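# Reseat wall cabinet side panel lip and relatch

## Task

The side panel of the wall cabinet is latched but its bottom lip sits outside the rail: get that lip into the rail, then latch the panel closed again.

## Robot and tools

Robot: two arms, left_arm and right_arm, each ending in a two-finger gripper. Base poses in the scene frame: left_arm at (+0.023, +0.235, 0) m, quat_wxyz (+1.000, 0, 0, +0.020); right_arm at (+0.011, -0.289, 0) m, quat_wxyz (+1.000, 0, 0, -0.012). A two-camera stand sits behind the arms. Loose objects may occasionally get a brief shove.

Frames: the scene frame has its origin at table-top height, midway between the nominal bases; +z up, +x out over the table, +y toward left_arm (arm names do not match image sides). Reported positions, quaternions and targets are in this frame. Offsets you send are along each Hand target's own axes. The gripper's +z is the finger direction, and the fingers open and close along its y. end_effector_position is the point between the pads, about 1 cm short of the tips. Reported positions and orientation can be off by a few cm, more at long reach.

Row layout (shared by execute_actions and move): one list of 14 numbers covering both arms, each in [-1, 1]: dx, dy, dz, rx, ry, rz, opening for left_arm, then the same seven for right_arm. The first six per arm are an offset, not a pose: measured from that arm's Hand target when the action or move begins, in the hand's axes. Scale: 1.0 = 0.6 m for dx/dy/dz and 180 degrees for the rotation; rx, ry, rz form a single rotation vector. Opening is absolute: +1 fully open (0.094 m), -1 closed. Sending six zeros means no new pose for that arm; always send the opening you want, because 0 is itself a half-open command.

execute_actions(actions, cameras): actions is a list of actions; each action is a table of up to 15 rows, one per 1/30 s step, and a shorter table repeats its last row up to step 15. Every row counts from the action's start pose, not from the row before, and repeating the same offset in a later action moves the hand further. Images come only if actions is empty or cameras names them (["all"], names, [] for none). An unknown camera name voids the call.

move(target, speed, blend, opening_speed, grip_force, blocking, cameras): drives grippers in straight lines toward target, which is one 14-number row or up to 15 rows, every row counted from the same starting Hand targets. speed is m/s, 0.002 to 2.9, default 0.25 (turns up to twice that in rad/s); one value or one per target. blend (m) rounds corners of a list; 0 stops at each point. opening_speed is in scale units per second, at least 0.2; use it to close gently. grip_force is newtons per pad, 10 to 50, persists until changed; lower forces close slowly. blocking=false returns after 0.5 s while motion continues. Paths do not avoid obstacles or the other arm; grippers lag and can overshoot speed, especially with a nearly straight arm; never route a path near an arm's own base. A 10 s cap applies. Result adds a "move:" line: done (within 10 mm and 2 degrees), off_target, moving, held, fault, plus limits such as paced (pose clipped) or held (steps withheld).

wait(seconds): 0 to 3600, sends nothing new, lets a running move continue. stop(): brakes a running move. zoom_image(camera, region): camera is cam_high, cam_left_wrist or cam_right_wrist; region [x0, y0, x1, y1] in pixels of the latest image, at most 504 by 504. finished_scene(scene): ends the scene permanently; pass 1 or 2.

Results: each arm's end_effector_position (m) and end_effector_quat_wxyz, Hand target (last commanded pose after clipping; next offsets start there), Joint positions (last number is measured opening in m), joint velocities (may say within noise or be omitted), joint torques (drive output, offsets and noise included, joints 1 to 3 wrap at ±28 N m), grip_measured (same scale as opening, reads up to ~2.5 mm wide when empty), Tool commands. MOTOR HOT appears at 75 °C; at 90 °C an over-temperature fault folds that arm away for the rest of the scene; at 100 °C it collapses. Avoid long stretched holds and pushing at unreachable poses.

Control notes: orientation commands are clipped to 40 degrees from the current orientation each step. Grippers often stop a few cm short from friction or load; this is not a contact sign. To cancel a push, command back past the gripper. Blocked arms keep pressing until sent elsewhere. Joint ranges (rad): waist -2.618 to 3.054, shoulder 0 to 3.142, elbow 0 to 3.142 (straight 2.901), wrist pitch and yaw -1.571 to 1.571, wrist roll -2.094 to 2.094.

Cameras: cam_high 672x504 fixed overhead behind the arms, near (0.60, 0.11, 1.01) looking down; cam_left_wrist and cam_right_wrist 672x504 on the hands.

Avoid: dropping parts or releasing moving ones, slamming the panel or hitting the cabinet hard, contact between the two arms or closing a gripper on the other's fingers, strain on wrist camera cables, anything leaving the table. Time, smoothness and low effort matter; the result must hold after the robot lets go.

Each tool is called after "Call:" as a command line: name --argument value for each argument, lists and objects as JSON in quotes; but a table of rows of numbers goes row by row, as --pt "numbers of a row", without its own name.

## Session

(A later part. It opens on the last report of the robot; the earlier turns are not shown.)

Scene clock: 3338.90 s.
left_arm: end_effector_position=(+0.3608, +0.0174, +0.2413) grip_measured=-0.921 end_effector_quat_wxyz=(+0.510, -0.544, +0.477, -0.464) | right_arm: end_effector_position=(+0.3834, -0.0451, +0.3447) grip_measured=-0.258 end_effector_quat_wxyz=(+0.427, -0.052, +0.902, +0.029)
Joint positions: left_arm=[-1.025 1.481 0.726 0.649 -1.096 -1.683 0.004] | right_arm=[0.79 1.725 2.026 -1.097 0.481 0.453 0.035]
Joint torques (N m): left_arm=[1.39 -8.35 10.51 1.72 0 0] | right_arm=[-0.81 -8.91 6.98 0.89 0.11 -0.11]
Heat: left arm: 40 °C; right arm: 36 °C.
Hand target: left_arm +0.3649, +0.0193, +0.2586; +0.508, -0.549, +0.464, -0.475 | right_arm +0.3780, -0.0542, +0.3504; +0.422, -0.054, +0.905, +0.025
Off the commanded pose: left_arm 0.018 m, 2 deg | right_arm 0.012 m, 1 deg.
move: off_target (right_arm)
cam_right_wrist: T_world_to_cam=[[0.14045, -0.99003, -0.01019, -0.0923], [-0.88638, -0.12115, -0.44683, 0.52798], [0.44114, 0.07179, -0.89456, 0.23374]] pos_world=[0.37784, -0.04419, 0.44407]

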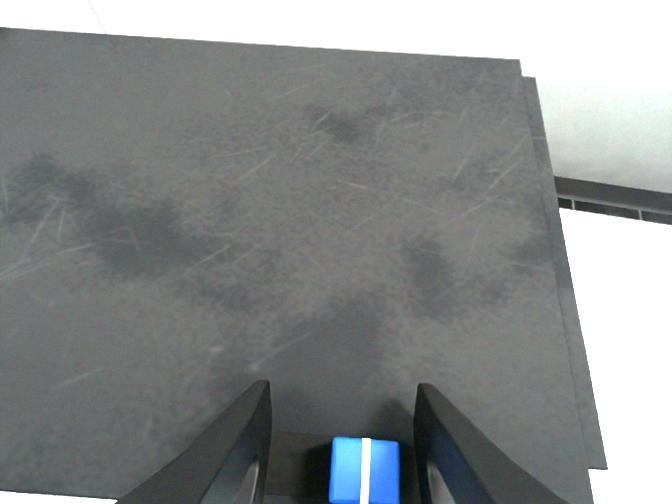

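Call:
move --pt "0 0 0 0 0 0 -1.0 0 0 -0.025 0 0 0 -0.255" --speed 0.06 --cameras '["cam_right_wrist"]'

Scene clock: 3347.87 s.
left_arm: end_effector_position=(+0.3608, +0.0174, +0.2413) grip_measured=-0.921 end_effector_quat_wxyz=(+0.510, -0.544, +0.477, -0.464) | right_arm: end_effector_position=(+0.3759, -0.0502, +0.3450) grip_measured=-0.258 end_effector_quat_wxyz=(+0.415, -0.056, +0.908, +0.021)
Joint positions: left_arm=[-1.025 1.481 0.726 0.649 -1.096 -1.683 0.004] | right_arm=[0.793 1.725 2.052 -1.158 0.481 0.458 0.035]
Joint torques (N m): left_arm=[1.39 -8.25 10.47 1.74 0.02 0.01] | right_arm=[0.84 -9.52 7.73 0.88 0.24 0.01]
Heat: left arm: 40 °C; right arm: 37 °C.
Hand target: left_arm +0.3649, +0.0193, +0.2586; +0.508, -0.549, +0.464, -0.475 | right_arm +0.3666, -0.0557, +0.3601; +0.422, -0.054, +0.905, +0.025
Off the commanded pose: left_arm 0.018 m, 2 deg | right_arm 0.019 m, 1 deg.
move: off_target (right_arm)
cam_right_wrist: T_world_to_cam=[[0.14059, -0.99005, 0.00598, -0.10197], [-0.89714, -0.12995, -0.42219, 0.51603], [0.41877, 0.05399, -0.90649, 0.2493]] pos_world=[0.37289, -0.04736, 0.44446]

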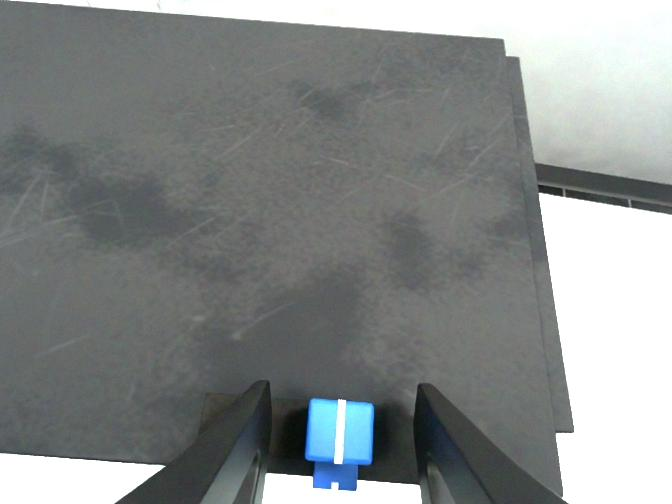

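Call:
move --pt "0 0 0 0 0 0 -1.0 0.0007 0.0055 0.0176 0 0 0 -0.255" --speed 0.06 --cameras '["cam_right_wrist"]'

Scene clock: 3361.33 s.
left_arm: end_effector_position=(+0.3608, +0.0174, +0.2413) grip_measured=-0.921 end_effector_quat_wxyz=(+0.510, -0.544, +0.477, -0.464) | right_arm: end_effector_position=(+0.3760, -0.0502, +0.3452) grip_measured=-0.258 end_effector_quat_wxyz=(+0.415, -0.056, +0.908, +0.021)
Joint positions: left_arm=[-1.025 1.481 0.726 0.649 -1.096 -1.683 0.004] | right_arm=[0.793 1.725 2.052 -1.157 0.481 0.458 0.035]
Joint torques (N m): left_arm=[1.42 -8.28 10.5 1.72 0.02 0] | right_arm=[0.27 -8.34 6.39 1.22 0.2 -0.02]
Heat: left arm: 41 °C; right arm: 37 °C.
Hand target: left_arm +0.3649, +0.0193, +0.2586; +0.508, -0.549, +0.464, -0.475 | right_arm +0.3740, -0.0514, +0.3531; +0.422, -0.053, +0.905, +0.025
Off the commanded pose: left_arm 0.018 m, 2 deg | right_arm 0.008 m, 1 deg.
move: done
cam_right_wrist: T_world_to_cam=[[0.14043, -0.99008, 0.00522, -0.10167], [-0.89695, -0.12945, -0.42276, 0.5163], [0.41924, 0.05469, -0.90622, 0.24923]] pos_world=[0.37289, -0.04746, 0.44466]

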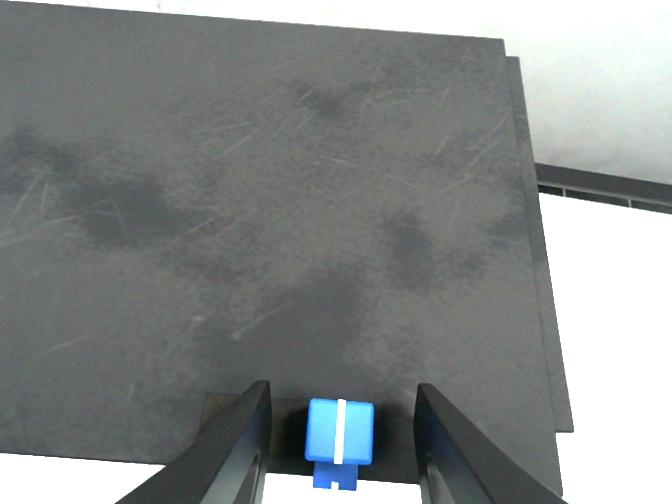

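Now close the right gripper on the block.

Call:
move --pt "0 0 0 0 0 0 -1.0 0 0 0 0 0 0 -0.8" --speed 0.05 --grip_force '[50, 30]' --cameras '["cam_right_wrist"]'

Scene clock: 3367.23 s.
left_arm: end_effector_position=(+0.3608, +0.0174, +0.2413) grip_measured=-0.921 end_effector_quat_wxyz=(+0.510, -0.544, +0.477, -0.464) | right_arm: end_effector_position=(+0.3760, -0.0502, +0.3452) grip_measured=-0.688 end_effector_quat_wxyz=(+0.415, -0.051, +0.908, +0.023)
Joint positions: left_arm=[-1.025 1.481 0.726 0.649 -1.096 -1.683 0.004] | right_arm=[0.793 1.725 2.052 -1.157 0.481 0.468 0.015]
Joint torques (N m): left_arm=[1.46 -8.27 10.59 1.71 0.02 0.01] | right_arm=[0.25 -8.35 6.39 1.22 0.21 -0.14]
Heat: left arm: 41 °C; right arm: 36 °C.
Hand target: left_arm +0.3649, +0.0193, +0.2586; +0.508, -0.549, +0.464, -0.475 | right_arm +0.3740, -0.0515, +0.3531; +0.422, -0.054, +0.905, +0.025
Off the commanded pose: left_arm 0.018 m, 2 deg | right_arm 0.008 m, 1 deg.
grip_force (N): 50, 30
move: done
cam_right_wrist: T_world_to_cam=[[0.13396, -0.99098, -0.00226, -0.0967], [-0.8981, -0.12044, -0.42298, 0.51727], [0.41889, 0.05869, -0.90614, 0.24951]] pos_world=[0.37299, -0.04817, 0.44467]

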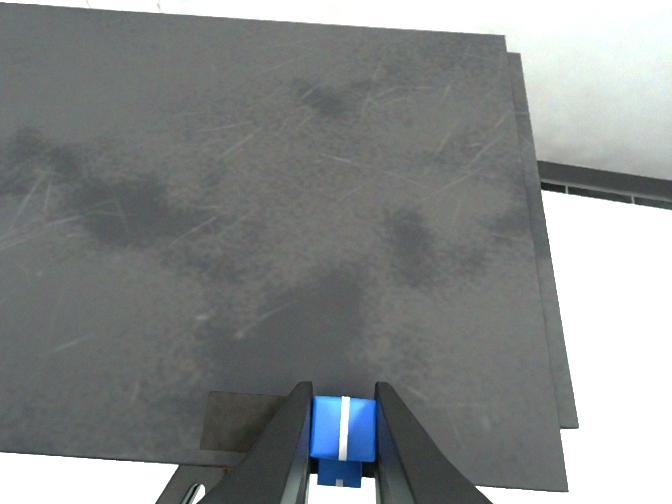

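Call:
move --pt "0 0 0 0 0 0 -1.0 0 0.025 0 0 0 0 -0.8" --speed 0.03 --cameras '["cam_right_wrist"]'

Scene clock: 3378.40 s.
left_arm: end_effector_position=(+0.3608, +0.0174, +0.2413) grip_measured=-0.921 end_effector_quat_wxyz=(+0.510, -0.544, +0.477, -0.464) | right_arm: end_effector_position=(+0.3752, -0.0488, +0.3453) grip_measured=-0.690 end_effector_quat_wxyz=(+0.415, -0.042, +0.909, +0.015)
Joint positions: left_arm=[-1.025 1.481 0.726 0.649 -1.096 -1.683 0.004] | right_arm=[0.808 1.745 2.081 -1.185 0.51 0.495 0.015]
Joint torques (N m): left_arm=[1.5 -8.34 10.59 1.73 0 0.01] | right_arm=[2.41 -6.82 8.43 1.23 0.2 -0.09]
Heat: left arm: 41 °C; right arm: 36 °C.
Hand target: left_arm +0.3649, +0.0193, +0.2586; +0.508, -0.549, +0.464, -0.475 | right_arm +0.3723, -0.0367, +0.3530; +0.422, -0.053, +0.905, +0.025
Off the commanded pose: left_arm 0.018 m, 2 deg | right_arm 0.015 m, 2 deg.
grip_force (N): 50, 30
move: off_target (right_arm)
cam_right_wrist: T_world_to_cam=[[0.11106, -0.9938, 0.00545, -0.08944], [-0.90058, -0.10296, -0.42233, 0.51835], [0.42027, 0.042, -0.90643, 0.24873]] pos_world=[0.37221, -0.04596, 0.44486]

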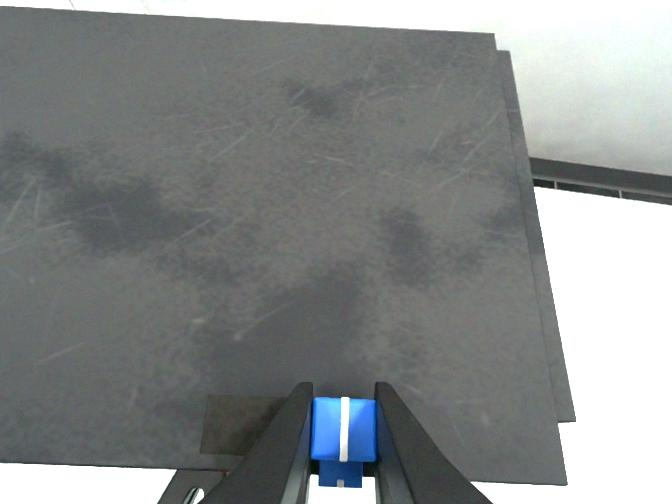

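Call:
move --pt "0 0 0 0 0 0 -1.0 0 0.0167 0 0 0 0 -0.8" --speed 0.03

Call:
move --pt "0 0 0 0 0 0 -1.0 0 0.0167 0 0 0 0 -0.8" --speed 0.03 --cameras '["cam_right_wrist"]'

Scene clock: 3385.87 s.
left_arm: end_effector_position=(+0.3608, +0.0174, +0.2413) grip_measured=-0.921 end_effector_quat_wxyz=(+0.510, -0.544, +0.477, -0.464) | right_arm: end_effector_position=(+0.3745, -0.0437, +0.3456) grip_measured=-0.690 end_effector_quat_wxyz=(+0.415, -0.039, +0.909, +0.008)
Joint positions: left_arm=[-1.025 1.481 0.726 0.649 -1.096 -1.683 0.004] | right_arm=[0.826 1.775 2.124 -1.215 0.534 0.516 0.015]
Joint torques (N m): left_arm=[1.39 -8.29 10.48 1.71 -0.01 0] | right_arm=[2.84 -6.86 8.34 1.29 0.11 -0.18]
Heat: left arm: 41 °C; right arm: 37 °C.
Hand target: left_arm +0.3649, +0.0193, +0.2586; +0.508, -0.549, +0.464, -0.475 | right_arm +0.3710, -0.0266, +0.3531; +0.422, -0.054, +0.905, +0.025
Off the commanded pose: left_arm 0.018 m, 2 deg | right_arm 0.019 m, 3 deg.
grip_force (N): 50, 30
move: off_target (right_arm)

Scene clock: 3386.70 s.
left_arm: end_effector_position=(+0.3608, +0.0174, +0.2413) grip_measured=-0.921 end_effector_quat_wxyz=(+0.510, -0.544, +0.477, -0.464) | right_arm: end_effector_position=(+0.3737, -0.0347, +0.3458) grip_measured=-0.690 end_effector_quat_wxyz=(+0.415, -0.039, +0.909, +0.007)
Joint positions: left_arm=[-1.025 1.481 0.726 0.649 -1.096 -1.683 0.004] | right_arm=[0.847 1.809 2.172 -1.24 0.55 0.536 0.015]
Joint torques (N m): left_arm=[1.39 -8.27 10.52 1.71 0.02 0] | right_arm=[2.95 -7.02 8.4 1.29 0.11 -0.11]
Heat: left arm: 41 °C; right arm: 37 °C.
Hand target: left_arm +0.3649, +0.0193, +0.2586; +0.508, -0.549, +0.464, -0.475 | right_arm +0.3698, -0.0167, +0.3531; +0.422, -0.054, +0.905, +0.025
Off the commanded pose: left_arm 0.018 m, 2 deg | right_arm 0.020 m, 3 deg.
grip_force (N): 50, 30
move: off_target (right_arm)
cam_right_wrist: T_world_to_cam=[[0.09821, -0.99502, 0.01708, -0.07451], [-0.90213, -0.09626, -0.42059, 0.51885], [0.42014, 0.0259, -0.90709, 0.24888]] pos_world=[0.37082, -0.03064, 0.44525]

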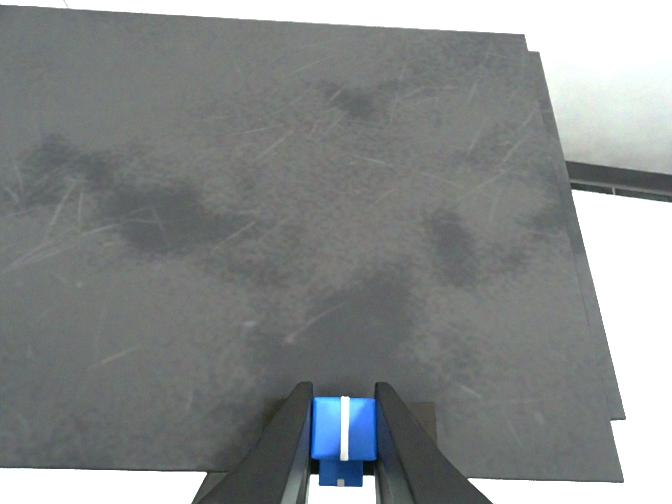

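Call:
move --pt "0 0 0 0 0 0 -1.0 0 0.0125 0 0 0 0 -0.8" --speed 0.03 --cameras '["cam_right_wrist"]'

Scene clock: 3400.37 s.
left_arm: end_effector_position=(+0.3608, +0.0174, +0.2413) grip_measured=-0.921 end_effector_quat_wxyz=(+0.510, -0.544, +0.477, -0.464) | right_arm: end_effector_position=(+0.3731, -0.0275, +0.3461) grip_measured=-0.690 end_effector_quat_wxyz=(+0.415, -0.039, +0.909, +0.007)
Joint positions: left_arm=[-1.025 1.481 0.726 0.649 -1.096 -1.683 0.004] | right_arm=[0.863 1.837 2.212 -1.26 0.56 0.55 0.015]
Joint torques (N m): left_arm=[1.46 -8.28 10.55 1.73 0.01 0] | right_arm=[2.97 -7.27 8.38 1.3 0.11 -0.14]
Heat: left arm: 41 °C; right arm: 38 °C.
Hand target: left_arm +0.3649, +0.0193, +0.2586; +0.508, -0.549, +0.464, -0.475 | right_arm +0.3690, -0.0092, +0.3532; +0.422, -0.053, +0.905, +0.025
Off the commanded pose: left_arm 0.018 m, 2 deg | right_arm 0.020 m, 3 deg.
grip_force (N): 50, 30
move: off_target (right_arm)
cam_right_wrist: T_world_to_cam=[[0.09804, -0.99504, 0.01699, -0.06718], [-0.90219, -0.09607, -0.42051, 0.51912], [0.42006, 0.0259, -0.90713, 0.24927]] pos_world=[0.37022, -0.02344, 0.44555]

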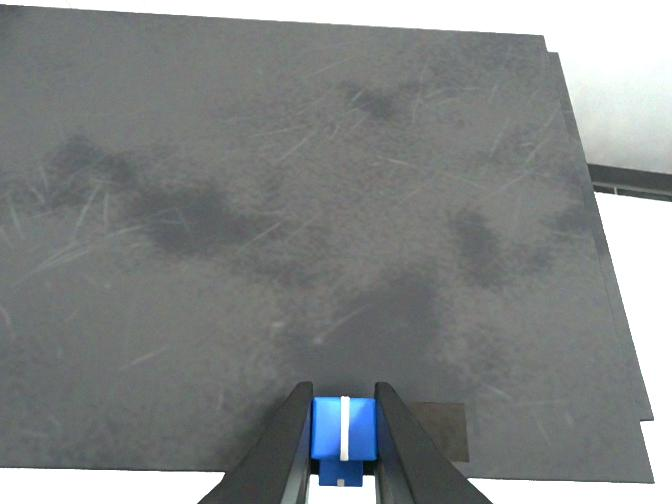

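Call:
move --pt "0 0 0 0 0 0 -1.0 0 0.0067 0 0 0 0 -0.8" --speed 0.03 --cameras '["cam_right_wrist"]'

Scene clock: 3408.13 s.
left_arm: end_effector_position=(+0.3608, +0.0174, +0.2413) grip_measured=-0.921 end_effector_quat_wxyz=(+0.510, -0.544, +0.477, -0.464) | right_arm: end_effector_position=(+0.3728, -0.0247, +0.3461) grip_measured=-0.690 end_effector_quat_wxyz=(+0.414, -0.038, +0.909, +0.005)
Joint positions: left_arm=[-1.025 1.481 0.726 0.649 -1.096 -1.683 0.004] | right_arm=[0.87 1.852 2.234 -1.274 0.567 0.558 0.015]
Joint torques (N m): left_arm=[1.39 -8.32 10.56 1.73 0 0.01] | right_arm=[3.08 -7.28 8.1 1.33 0.11 -0.13]
Heat: left arm: 41 °C; right arm: 39 °C.
Hand target: left_arm +0.3649, +0.0193, +0.2586; +0.508, -0.549, +0.464, -0.475 | right_arm +0.3685, -0.0053, +0.3531; +0.422, -0.054, +0.905, +0.025
Off the commanded pose: left_arm 0.018 m, 2 deg | right_arm 0.021 m, 3 deg.
grip_force (N): 50, 30
move: off_target (right_arm)
cam_right_wrist: T_world_to_cam=[[0.09575, -0.99522, 0.01925, -0.06433], [-0.90272, -0.09497, -0.41962, 0.51896], [0.41944, 0.0228, -0.9075, 0.24964]] pos_world=[0.36993, -0.02043, 0.44555]

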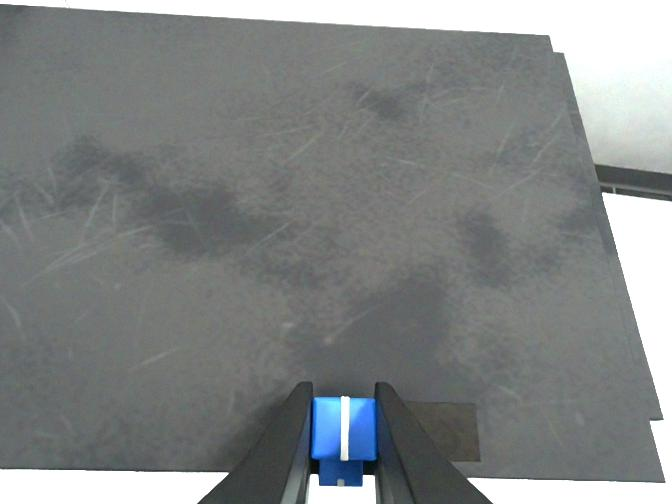

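Call:
move --pt "0 0 0 0 0 0 -1.0 0 0.005 0 0 0 0 -0.8" --speed 0.03 --cameras '["cam_right_wrist"]'

Scene clock: 3425.80 s.
left_arm: end_effector_position=(+0.3608, +0.0174, +0.2413) grip_measured=-0.921 end_effector_quat_wxyz=(+0.510, -0.544, +0.477, -0.464) | right_arm: end_effector_position=(+0.3727, -0.0245, +0.3461) grip_measured=-0.690 end_effector_quat_wxyz=(+0.414, -0.037, +0.910, +0.002)
Joint positions: left_arm=[-1.025 1.481 0.726 0.649 -1.096 -1.683 0.004] | right_arm=[0.873 1.862 2.25 -1.288 0.573 0.564 0.015]
Joint torques (N m): left_arm=[1.37 -8.32 10.59 1.73 0.01 0.01] | right_arm=[3.44 -7.24 8.23 1.36 0.09 -0.11]
Heat: left arm: 41 °C; right arm: 39 °C.
Hand target: left_arm +0.3649, +0.0193, +0.2586; +0.508, -0.549, +0.464, -0.475 | right_arm +0.3681, -0.0024, +0.3531; +0.422, -0.053, +0.905, +0.025
Off the commanded pose: left_arm 0.018 m, 2 deg | right_arm 0.024 m, 3 deg.
grip_force (N): 50, 30
move: off_target (right_arm)
cam_right_wrist: T_world_to_cam=[[0.09064, -0.99561, 0.02331, -0.06356], [-0.90387, -0.09207, -0.41777, 0.51878], [0.41808, 0.0168, -0.90825, 0.25029]] pos_world=[0.37003, -0.01972, 0.44555]

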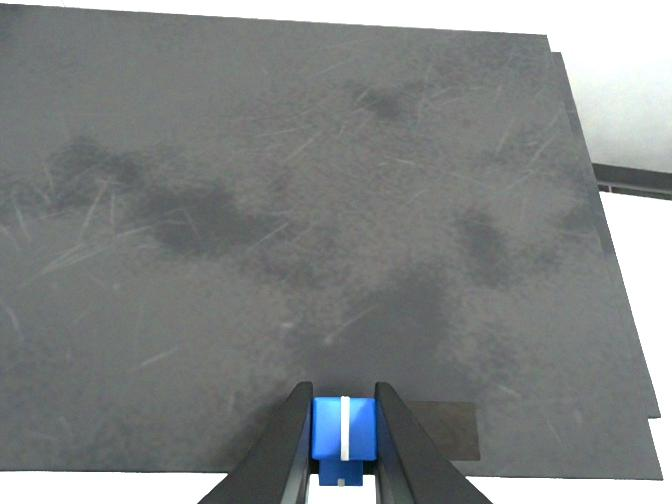

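Call:
move --pt "0 0 0 0 0 0 -1.0 -0.001 -0.0392 -0.0012 0 0 0 -0.8" --speed 0.03 --cameras '["cam_right_wrist"]'

Scene clock: 3438.63 s.
left_arm: end_effector_position=(+0.3608, +0.0174, +0.2413) grip_measured=-0.921 end_effector_quat_wxyz=(+0.510, -0.544, +0.477, -0.464) | right_arm: end_effector_position=(+0.3732, -0.0252, +0.3458) grip_measured=-0.690 end_effector_quat_wxyz=(+0.414, -0.043, +0.909, +0.012)
Joint positions: left_arm=[-1.025 1.481 0.726 0.649 -1.096 -1.683 0.004] | right_arm=[0.862 1.835 2.207 -1.25 0.547 0.542 0.015]
Joint torques (N m): left_arm=[1.48 -8.24 10.58 1.73 0 -0.01] | right_arm=[-0.25 -10.91 3.73 1.47 0.03 -0.37]
Heat: left arm: 41 °C; right arm: 39 °C.
Hand target: left_arm +0.3649, +0.0193, +0.2586; +0.508, -0.549, +0.464, -0.475 | right_arm +0.3708, -0.0255, +0.3540; +0.422, -0.054, +0.905, +0.025
Off the commanded pose: left_arm 0.018 m, 2 deg | right_arm 0.009 m, 2 deg.
grip_force (N): 50, 30
move: done
cam_right_wrist: T_world_to_cam=[[0.11087, -0.99377, 0.01128, -0.0677], [-0.9018, -0.10536, -0.4191, 0.51836], [0.41768, 0.0363, -0.90787, 0.25031]] pos_world=[0.37042, -0.02175, 0.44526]

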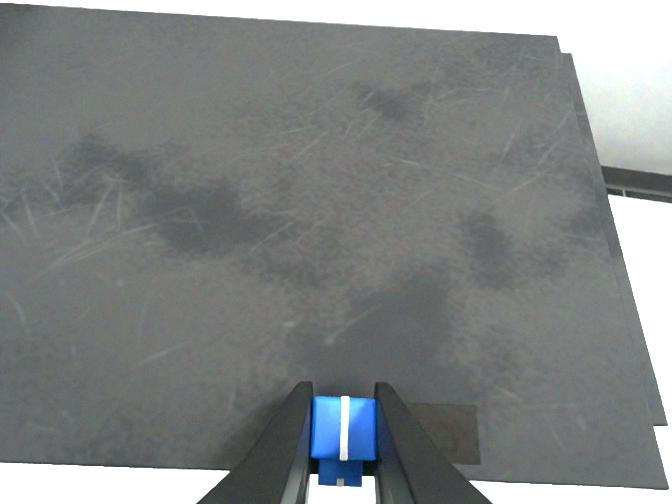

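Call:
move --pt "0 0 0 0 0 0 -1.0 0 0 0 0 0 0 -0.255" --speed 0.05 --opening_speed 0.6 --cameras '["cam_right_wrist"]'

Scene clock: 3448.67 s.
left_arm: end_effector_position=(+0.3608, +0.0174, +0.2413) grip_measured=-0.921 end_effector_quat_wxyz=(+0.510, -0.544, +0.477, -0.464) | right_arm: end_effector_position=(+0.3732, -0.0211, +0.3465) grip_measured=-0.258 end_effector_quat_wxyz=(+0.414, -0.057, +0.908, +0.017)
Joint positions: left_arm=[-1.025 1.481 0.726 0.649 -1.096 -1.683 0.004] | right_arm=[0.862 1.835 2.207 -1.238 0.53 0.515 0.035]
Joint torques (N m): left_arm=[1.43 -8.29 10.59 1.72 0.02 0.01] | right_arm=[-0.28 -11 3.43 1.38 0.17 -0.07]
Heat: left arm: 41 °C; right arm: 38 °C.
Hand target: left_arm +0.3649, +0.0193, +0.2586; +0.508, -0.549, +0.464, -0.475 | right_arm +0.3707, -0.0256, +0.3541; +0.422, -0.054, +0.905, +0.025
Off the commanded pose: left_arm 0.018 m, 2 deg | right_arm 0.009 m, 1 deg.
grip_force (N): 50, 30
move: done
cam_right_wrist: T_world_to_cam=[[0.13926, -0.99017, 0.01277, -0.07465], [-0.89832, -0.13175, -0.41912, 0.51733], [0.41669, 0.0469, -0.90784, 0.25134]] pos_world=[0.37039, -0.01754, 0.44595]

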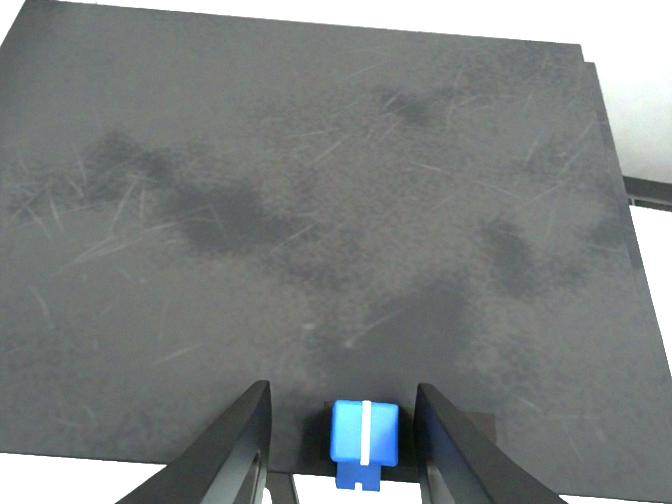

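Call:
move --pt "0 0 0 0 0 0 -1.0 0 0 -0.0917 0 0 0 -0.255" --speed 0.1 --cameras '["cam_right_wrist", "cam_high"]'

Call:
zoom_image --camera "cam_right_wrist" --region '[170, 230, 520, 430]'

Scene clock: 3459.67 s.
left_arm: end_effector_position=(+0.3608, +0.0174, +0.2413) grip_measured=-0.921 end_effector_quat_wxyz=(+0.510, -0.544, +0.477, -0.464) | right_arm: end_effector_position=(+0.3312, -0.0259, +0.3735) grip_measured=-0.257 end_effector_quat_wxyz=(+0.405, -0.064, +0.912, +0.019)
Joint positions: left_arm=[-1.025 1.481 0.726 0.649 -1.096 -1.683 0.004] | right_arm=[0.944 1.833 2.369 -1.454 0.563 0.584 0.035]
Joint torques (N m): left_arm=[1.43 -8.29 10.61 1.72 -0.01 0.01] | right_arm=[0.62 -8.69 7.31 1.05 0.44 0.05]
Heat: left arm: 41 °C; right arm: 37 °C.
Hand target: left_arm +0.3649, +0.0193, +0.2586; +0.508, -0.549, +0.464, -0.475 | right_arm +0.3289, -0.0306, +0.3894; +0.422, -0.053, +0.905, +0.025
Off the commanded pose: left_arm 0.018 m, 2 deg | right_arm 0.017 m, 3 deg.
grip_force (N): 50, 30
move: off_target (right_arm)
cam_right_wrist: T_world_to_cam=[[0.15424, -0.98792, 0.01507, -0.07962], [-0.90398, -0.14726, -0.40141, 0.48509], [0.39878, 0.04829, -0.91577, 0.30262]] pos_world=[0.33012, -0.02183, 0.47305]
Images, in order (width x height): cam_high 672x504, cam_right_wrist 672x504.

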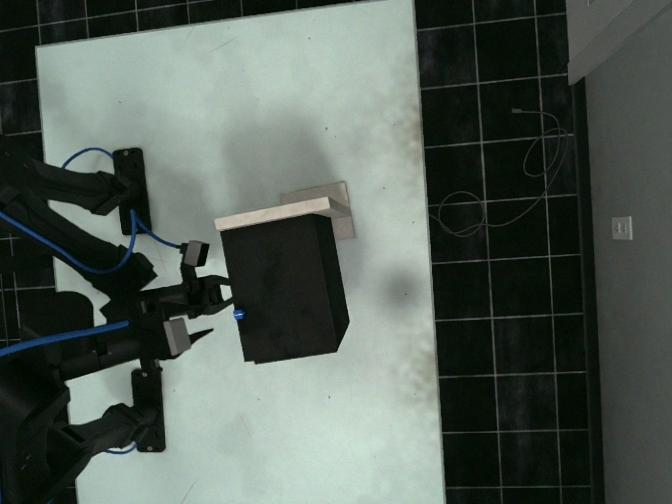

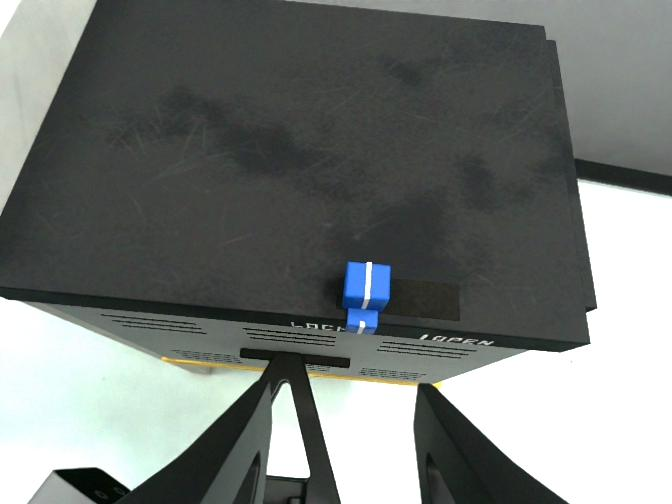

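Scaled by 1.440 from the camera's image (finer frame: 960x720).

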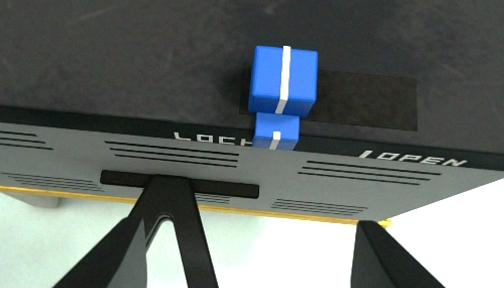

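Call:
move --pt "0 0 0 0 0 0 -1.0 0.0304 -0.1443 -0.0384 0 0 0 -0.255" --speed 0.15 --cameras '["cam_high", "cam_right_wrist"]'

Call:
zoom_image --camera "cam_right_wrist" --region '[40, 170, 350, 360]'

Scene clock: 3481.27 s.
left_arm: end_effector_position=(+0.3608, +0.0174, +0.2413) grip_measured=-0.921 end_effector_quat_wxyz=(+0.510, -0.544, +0.477, -0.464) | right_arm: end_effector_position=(+0.3102, -0.1175, +0.3876) grip_measured=-0.257 end_effector_quat_wxyz=(+0.416, -0.056, +0.907, +0.020)
Joint positions: left_arm=[-1.025 1.481 0.726 0.649 -1.096 -1.683 0.004] | right_arm=[0.783 1.486 2.015 -1.354 0.476 0.447 0.035]
Joint torques (N m): left_arm=[1.39 -8.29 10.56 1.72 0.02 0.01] | right_arm=[-0.64 -6.02 3.41 1.51 0.13 -0.06]
Heat: left arm: 41 °C; right arm: 38 °C.
Hand target: left_arm +0.3649, +0.0193, +0.2586; +0.508, -0.549, +0.464, -0.475 | right_arm +0.3100, -0.1201, +0.3902; +0.422, -0.053, +0.905, +0.025
Off the commanded pose: left_arm 0.018 m, 2 deg | right_arm 0.004 m, 1 deg.
grip_force (N): 50, 30
move: done
cam_right_wrist: T_world_to_cam=[[0.14102, -0.98998, 0.00745, -0.16031], [-0.89625, -0.13085, -0.42381, 0.46647], [0.42053, 0.05309, -0.90572, 0.31817]] pos_world=[0.30689, -0.11456, 0.48706]

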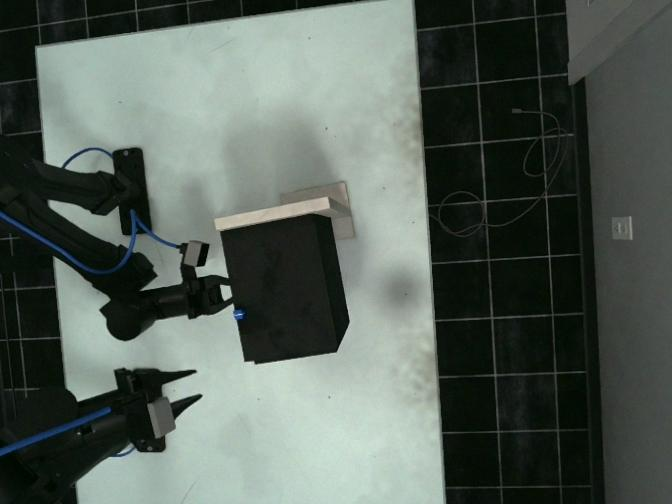

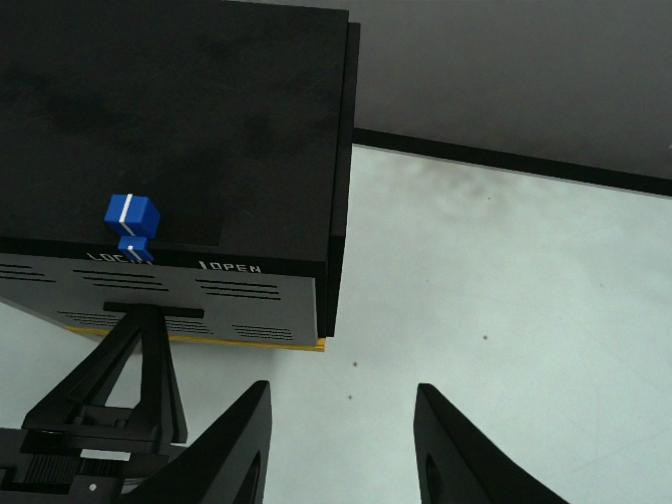

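Scaled by 1.626 from the camera's image (finer frame: 960x720).

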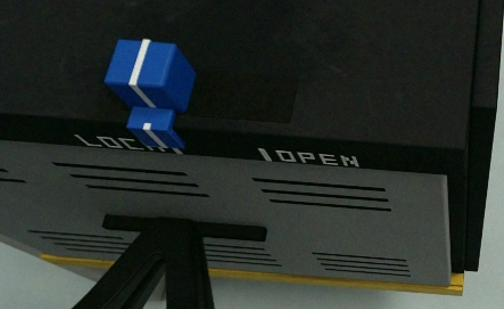

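Call:
zoom_image --camera "cam_right_wrist" --region '[75, 180, 215, 290]'

Scaled by 3.600 from the camera's image (finer frame: 960x720).

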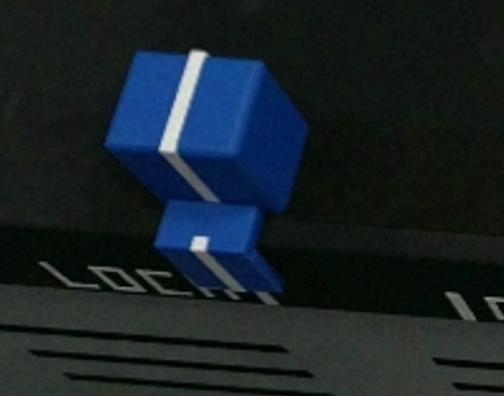

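Call:
move --pt "-0.0007 0.0118 -0.0046 0 0 0 -1.0 0 0 0 0 0 0 -0.255" --speed 0.03 --cameras '["cam_right_wrist"]'

Scene clock: 3525.50 s.
left_arm: end_effector_position=(+0.3608, +0.0174, +0.2413) grip_measured=-0.921 end_effector_quat_wxyz=(+0.510, -0.545, +0.477, -0.464) | right_arm: end_effector_position=(+0.3102, -0.1173, +0.3876) grip_measured=-0.257 end_effector_quat_wxyz=(+0.416, -0.057, +0.907, +0.021)
Joint positions: left_arm=[-1.025 1.481 0.726 0.649 -1.096 -1.684 0.004] | right_arm=[0.783 1.486 2.015 -1.353 0.475 0.447 0.035]
Joint torques (N m): left_arm=[0.59 -7.39 8.65 1.99 -0.07 -0.01] | right_arm=[-0.62 -6.02 3.38 1.45 0.13 -0.07]
Heat: left arm: 41 °C; right arm: 36 °C.
Hand target: left_arm +0.3619, +0.0191, +0.2516; +0.508, -0.549, +0.464, -0.475 | right_arm +0.3100, -0.1200, +0.3901; +0.422, -0.053, +0.905, +0.025
Off the commanded pose: left_arm 0.010 m, 2 deg | right_arm 0.004 m, 1 deg.
grip_force (N): 50, 30
move: done
cam_right_wrist: T_world_to_cam=[[0.14176, -0.98988, 0.00683, -0.16003], [-0.89607, -0.13125, -0.42407, 0.46653], [0.42067, 0.05399, -0.9056, 0.31816]] pos_world=[0.30688, -0.11436, 0.48706]

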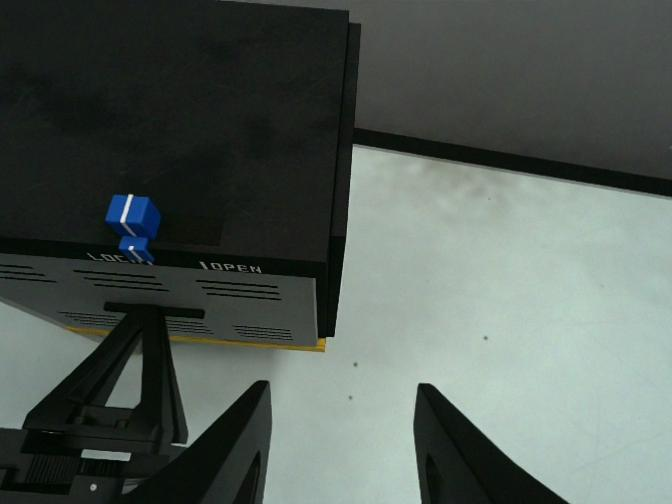

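Call:
move --target '[0,0,0,0,0,0,-0.5,0,0,0,0,0,0,-0.255]' --opening_speed 0.4 --grip_force '[50,30]' --cameras '["all"]'

Scene clock: 3554.87 s.
left_arm: end_effector_position=(+0.3604, +0.0160, +0.2413) grip_measured=-0.503 end_effector_quat_wxyz=(+0.506, -0.546, +0.475, -0.469) | right_arm: end_effector_position=(+0.3102, -0.1173, +0.3876) grip_measured=-0.257 end_effector_quat_wxyz=(+0.416, -0.057, +0.907, +0.021)
Joint positions: left_arm=[-1.026 1.481 0.726 0.649 -1.092 -1.696 0.023] | right_arm=[0.783 1.486 2.015 -1.353 0.475 0.447 0.035]
Joint torques (N m): left_arm=[0.7 -7.38 8.68 1.98 -0.13 0.1] | right_arm=[-0.65 -6.02 3.38 1.45 0.13 -0.07]
Heat: left arm: 40 °C; right arm: 35 °C.
Hand target: left_arm +0.3618, +0.0190, +0.2516; +0.508, -0.549, +0.464, -0.475 | right_arm +0.3100, -0.1200, +0.3901; +0.422, -0.053, +0.905, +0.025
Off the commanded pose: left_arm 0.011 m, 1 deg | right_arm 0.004 m, 1 deg.
grip_force (N): 50, 30
move: done
cam_left_wrist: T_world_to_cam=[[0.03703, 0.0344, 0.99872, -0.25325], [-0.28744, -0.95681, 0.04361, 0.14874], [0.95708, -0.28869, -0.02554, -0.24497]] pos_world=[0.28659, 0.0803, 0.24018]
cam_right_wrist: T_world_to_cam=[[0.14176, -0.98988, 0.00683, -0.16003], [-0.89607, -0.13125, -0.42407, 0.46653], [0.42067, 0.05399, -0.9056, 0.31816]] pos_world=[0.30688, -0.11436, 0.48706]

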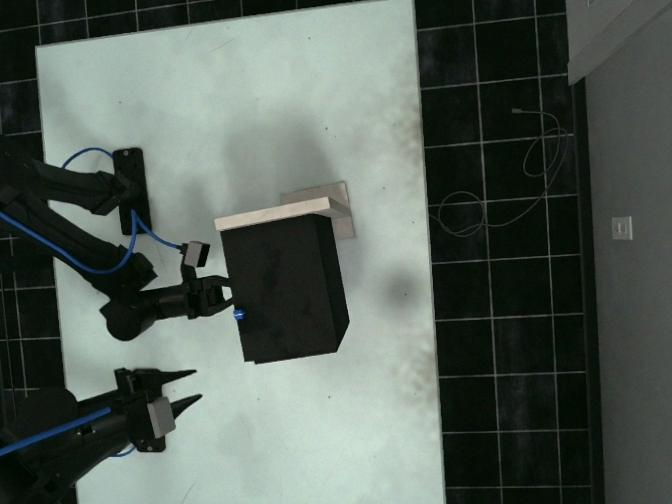

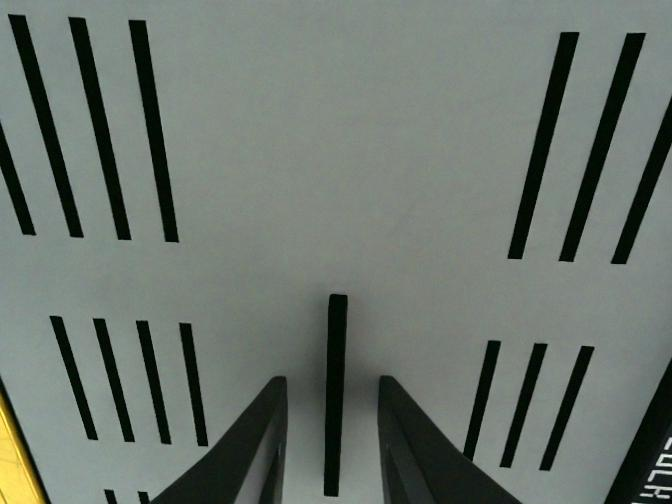

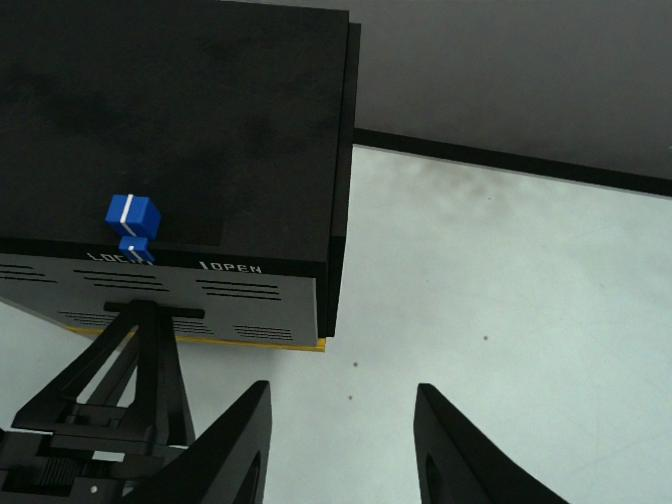

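Call:
move --pt "0 0 0 0 0 0 -0.3 0 0 0 0 0 0 -0.255" --pt "0 0 -0.05 0 0 0 -0.3 0 0 0 0 0 0 -0.255" --pt "0 0 -0.16 0 0 0 -0.3 0 0 0 0 0 0 -0.255" --speed '[0.05,0.06,0.1]' --blend '[0,0.01,0]' --opening_speed 0.5 --grip_force '[50,30]' --cameras '["all"]'

Scene clock: 3582.07 s.
left_arm: end_effector_position=(+0.2700, +0.0007, +0.2527) grip_measured=-0.303 end_effector_quat_wxyz=(-0.497, +0.549, -0.461, +0.489) | right_arm: end_effector_position=(+0.3102, -0.1173, +0.3876) grip_measured=-0.257 end_effector_quat_wxyz=(+0.416, -0.057, +0.907, +0.021)
Joint positions: left_arm=[-1.351 1.349 0.672 0.508 -1.403 -1.816 0.033] | right_arm=[0.783 1.486 2.015 -1.353 0.475 0.447 0.035]
Joint torques (N m): left_arm=[-0.73 -6.72 7.51 1.32 -0.49 0.11] | right_arm=[-0.62 -6.04 3.38 1.45 0.13 -0.07]
Heat: left arm: 40 °C; right arm: 35 °C.
Hand target: left_arm +0.2666, +0.0078, +0.2548; -0.508, +0.549, -0.464, +0.475 | right_arm +0.3100, -0.1200, +0.3901; +0.422, -0.053, +0.905, +0.025
Off the commanded pose: left_arm 0.008 m, 2 deg | right_arm 0.004 m, 1 deg.
grip_force (N): 50, 30
move: done
cam_left_wrist: T_world_to_cam=[[0.01252, 0.07864, 0.99682, -0.25365], [-0.30026, -0.9506, 0.07877, 0.10218], [0.95378, -0.30029, 0.01171, -0.17096]] pos_world=[0.19692, 0.06574, 0.2468]
cam_right_wrist: T_world_to_cam=[[0.14176, -0.98988, 0.00683, -0.16003], [-0.89607, -0.13125, -0.42407, 0.46653], [0.42067, 0.05399, -0.9056, 0.31816]] pos_world=[0.30688, -0.11436, 0.48706]

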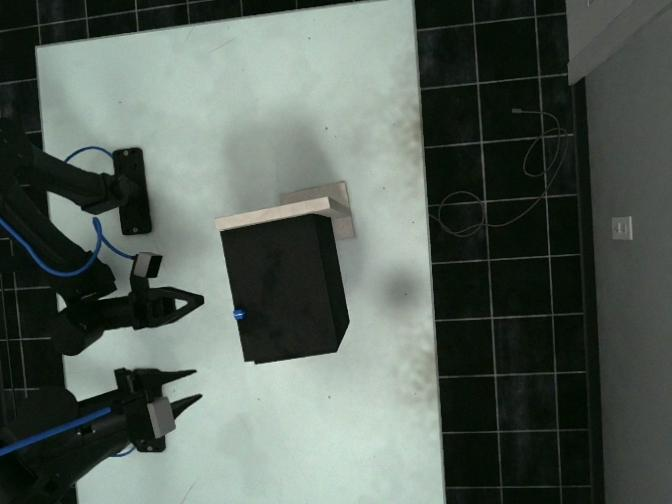

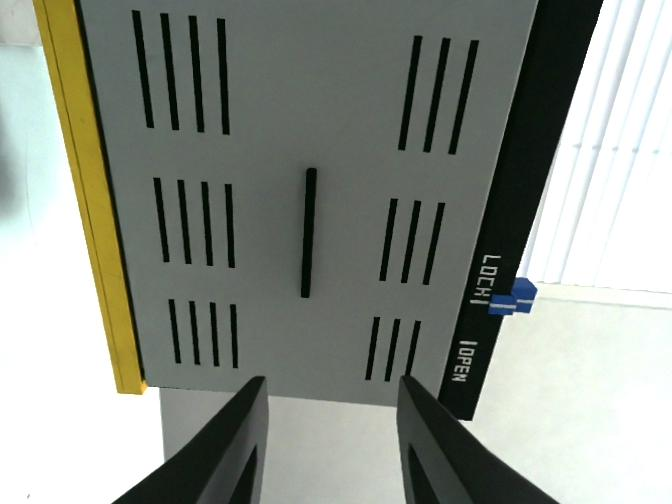

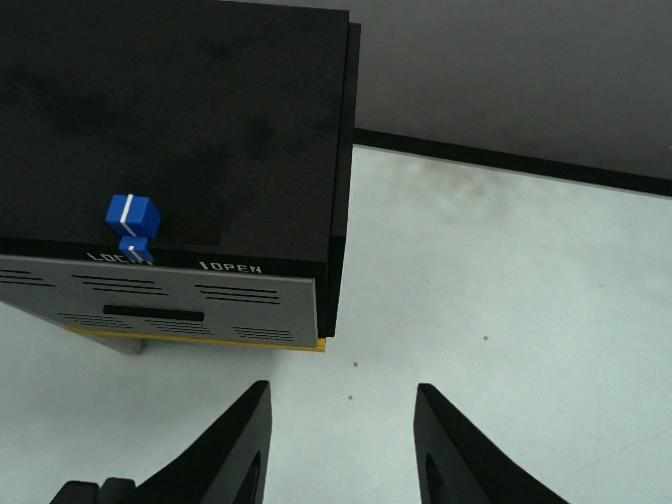

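Call:
zoom_image --camera "cam_left_wrist" --region '[30, 300, 210, 435]'

Call:
zoom_image --camera "cam_left_wrist" --region '[430, 230, 560, 425]'

Call:
zoom_image --camera "cam_left_wrist" --region '[20, 0, 300, 400]'

Call:
zoom_image --camera "cam_right_wrist" --region '[75, 180, 285, 360]'

Scaled by 2.800 from the camera's image (finer frame: 960x720).

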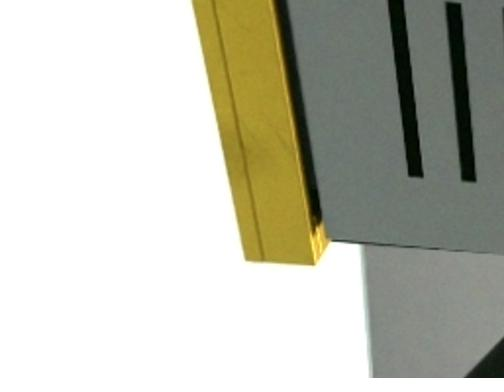

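Scaled by 2.585 from the camera's image (finer frame: 960x720).

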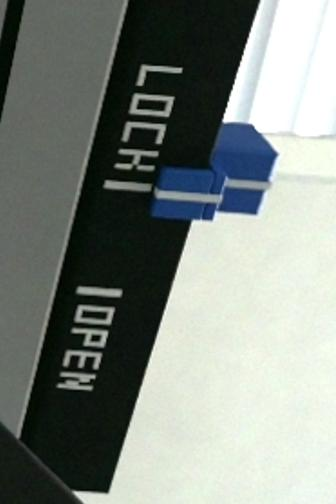

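Scaled by 1.260 from the camera's image (finer frame: 960x720).

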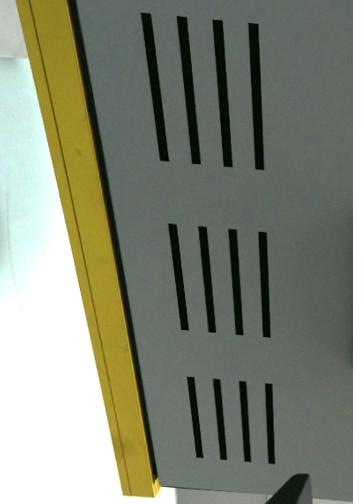

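Scaled by 2.400 from the camera's image (finer frame: 960x720).

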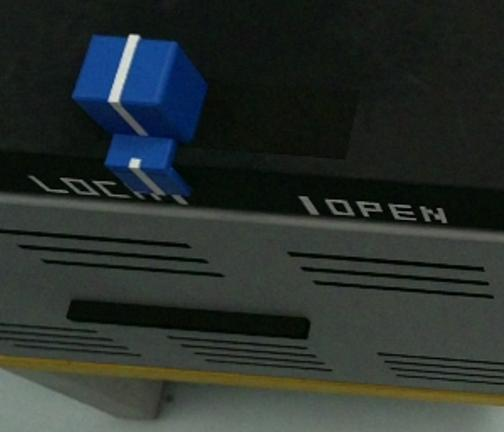

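Call:
zoom_image --camera "cam_left_wrist" --region '[450, 250, 550, 350]'

Call:
zoom_image --camera "cam_left_wrist" --region '[90, 340, 190, 415]'

Call:
zoom_image --camera "cam_right_wrist" --region '[80, 180, 180, 280]'

Scaled by 5.040 from the camera's image (finer frame: 960x720).

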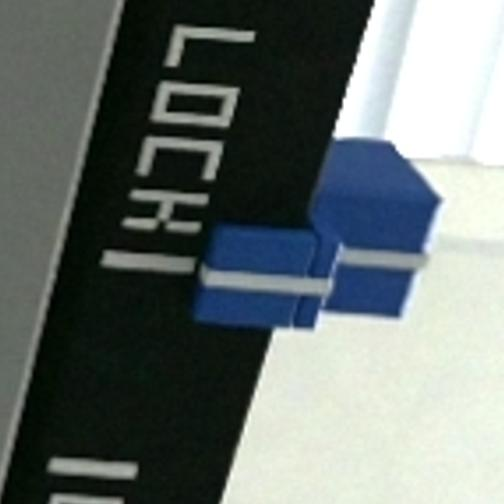

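Scaled by 5.040 from the camera's image (finer frame: 960x720).

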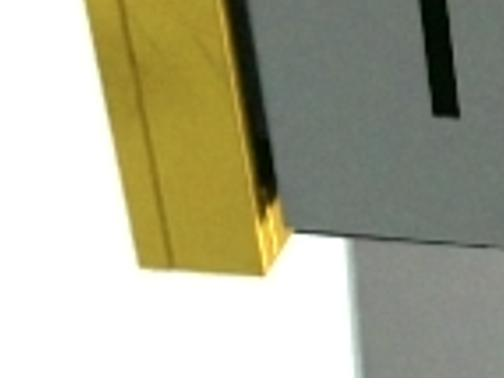

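Scaled by 5.040 from the camera's image (finer frame: 960x720).

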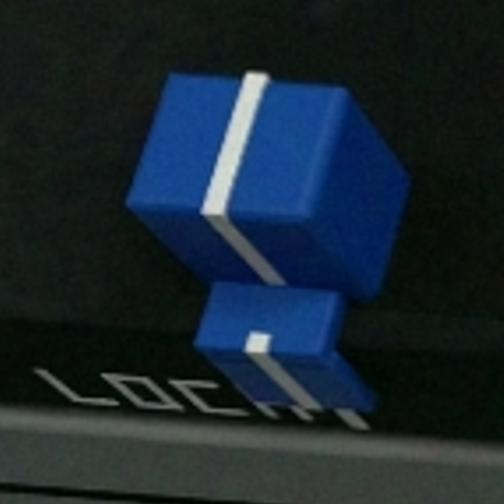

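Call:
move --pt "0 0 0 0 0 0 -0.3 0.1600 -0.1140 0.0949 -0.2 0.047 0.168 -0.255" --pt "0 0 0 0 0 0 -0.3 0.1801 -0.1005 0.1870 -0.3823 0.0903 0.3204 -0.255" --speed 0.22 --blend '[0.03,0]' --cameras '["cam_right_wrist","cam_high"]'

Scene clock: 3716.87 s.
left_arm: end_effector_position=(+0.2698, +0.0013, +0.2493) grip_measured=-0.303 end_effector_quat_wxyz=(-0.498, +0.548, -0.465, +0.485) | right_arm: end_effector_position=(+0.3336, -0.1786, +0.2409) grip_measured=-0.257 end_effector_quat_wxyz=(+0.137, +0.139, +0.699, +0.688)
Joint positions: left_arm=[-1.351 1.349 0.672 0.474 -1.403 -1.84 0.033] | right_arm=[-0.197 1.389 0.615 0.687 -1.397 1.484 0.035]
Joint torques (N m): left_arm=[-0.7 -6.93 8.16 1.35 -0.49 0.1] | right_arm=[0.31 -4.04 4.11 1.36 0.02 -0.05]
Heat: left arm: 37 °C; right arm: 34 °C.
Hand target: left_arm +0.2666, +0.0078, +0.2548; -0.508, +0.549, -0.464, +0.475 | right_arm +0.3335, -0.1779, +0.2352; +0.140, +0.141, +0.697, +0.689
Off the commanded pose: left_arm 0.009 m, 2 deg | right_arm 0.006 m, 0 deg.
grip_force (N): 50, 30
move: done
cam_right_wrist: T_world_to_cam=[[0.01334, -0.00194, -0.99991, 0.23879], [-0.99952, -0.02797, -0.01328, 0.37125], [-0.02795, 0.99961, -0.00231, 0.27968]] pos_world=[0.37571, -0.26872, 0.24434]
Images, in order (width x height): cam_high 672x504, cam_right_wrist 672x504.

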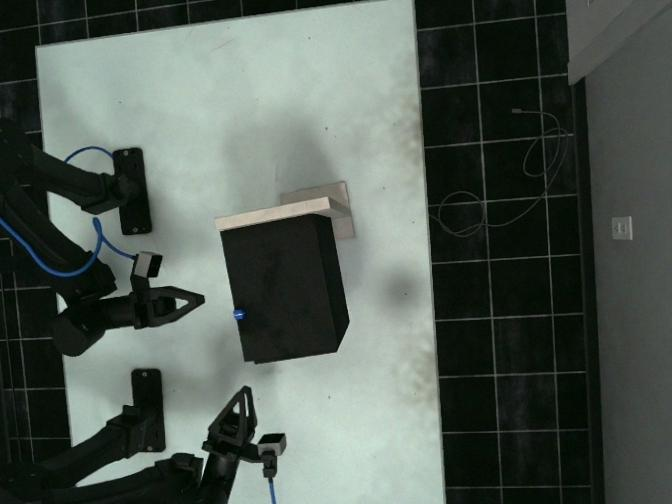

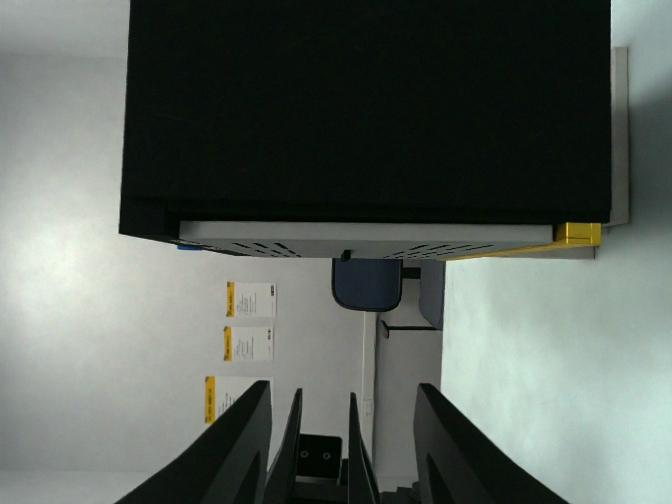

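Call:
zoom_image --camera "cam_right_wrist" --region '[110, 190, 370, 280]'

Call:
zoom_image --camera "cam_right_wrist" --region '[360, 190, 630, 280]'

Call:
zoom_image --camera "cam_right_wrist" --region '[510, 195, 620, 275]'

Call:
zoom_image --camera "cam_right_wrist" --region '[110, 190, 220, 270]'

Scaled by 1.938 from the camera's image (finer frame: 960x720).

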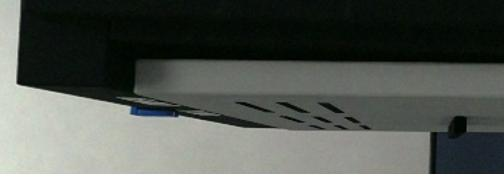

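Scaled by 1.867 from the camera's image (finer frame: 960x720).

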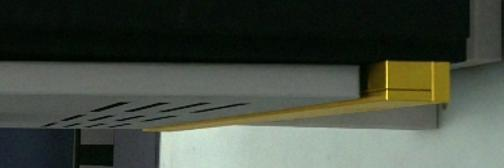

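Scaled by 4.582 from the camera's image (finer frame: 960x720).

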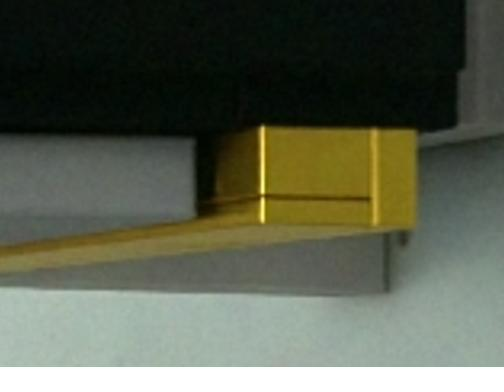

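Scaled by 4.582 from the camera's image (finer frame: 960x720).

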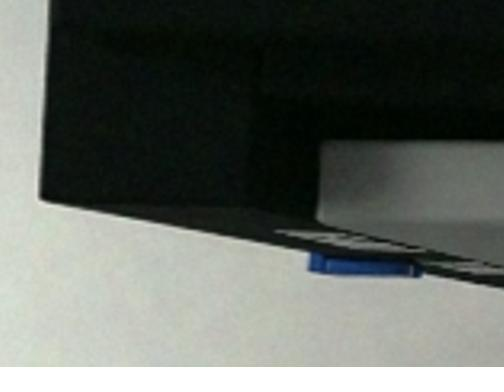

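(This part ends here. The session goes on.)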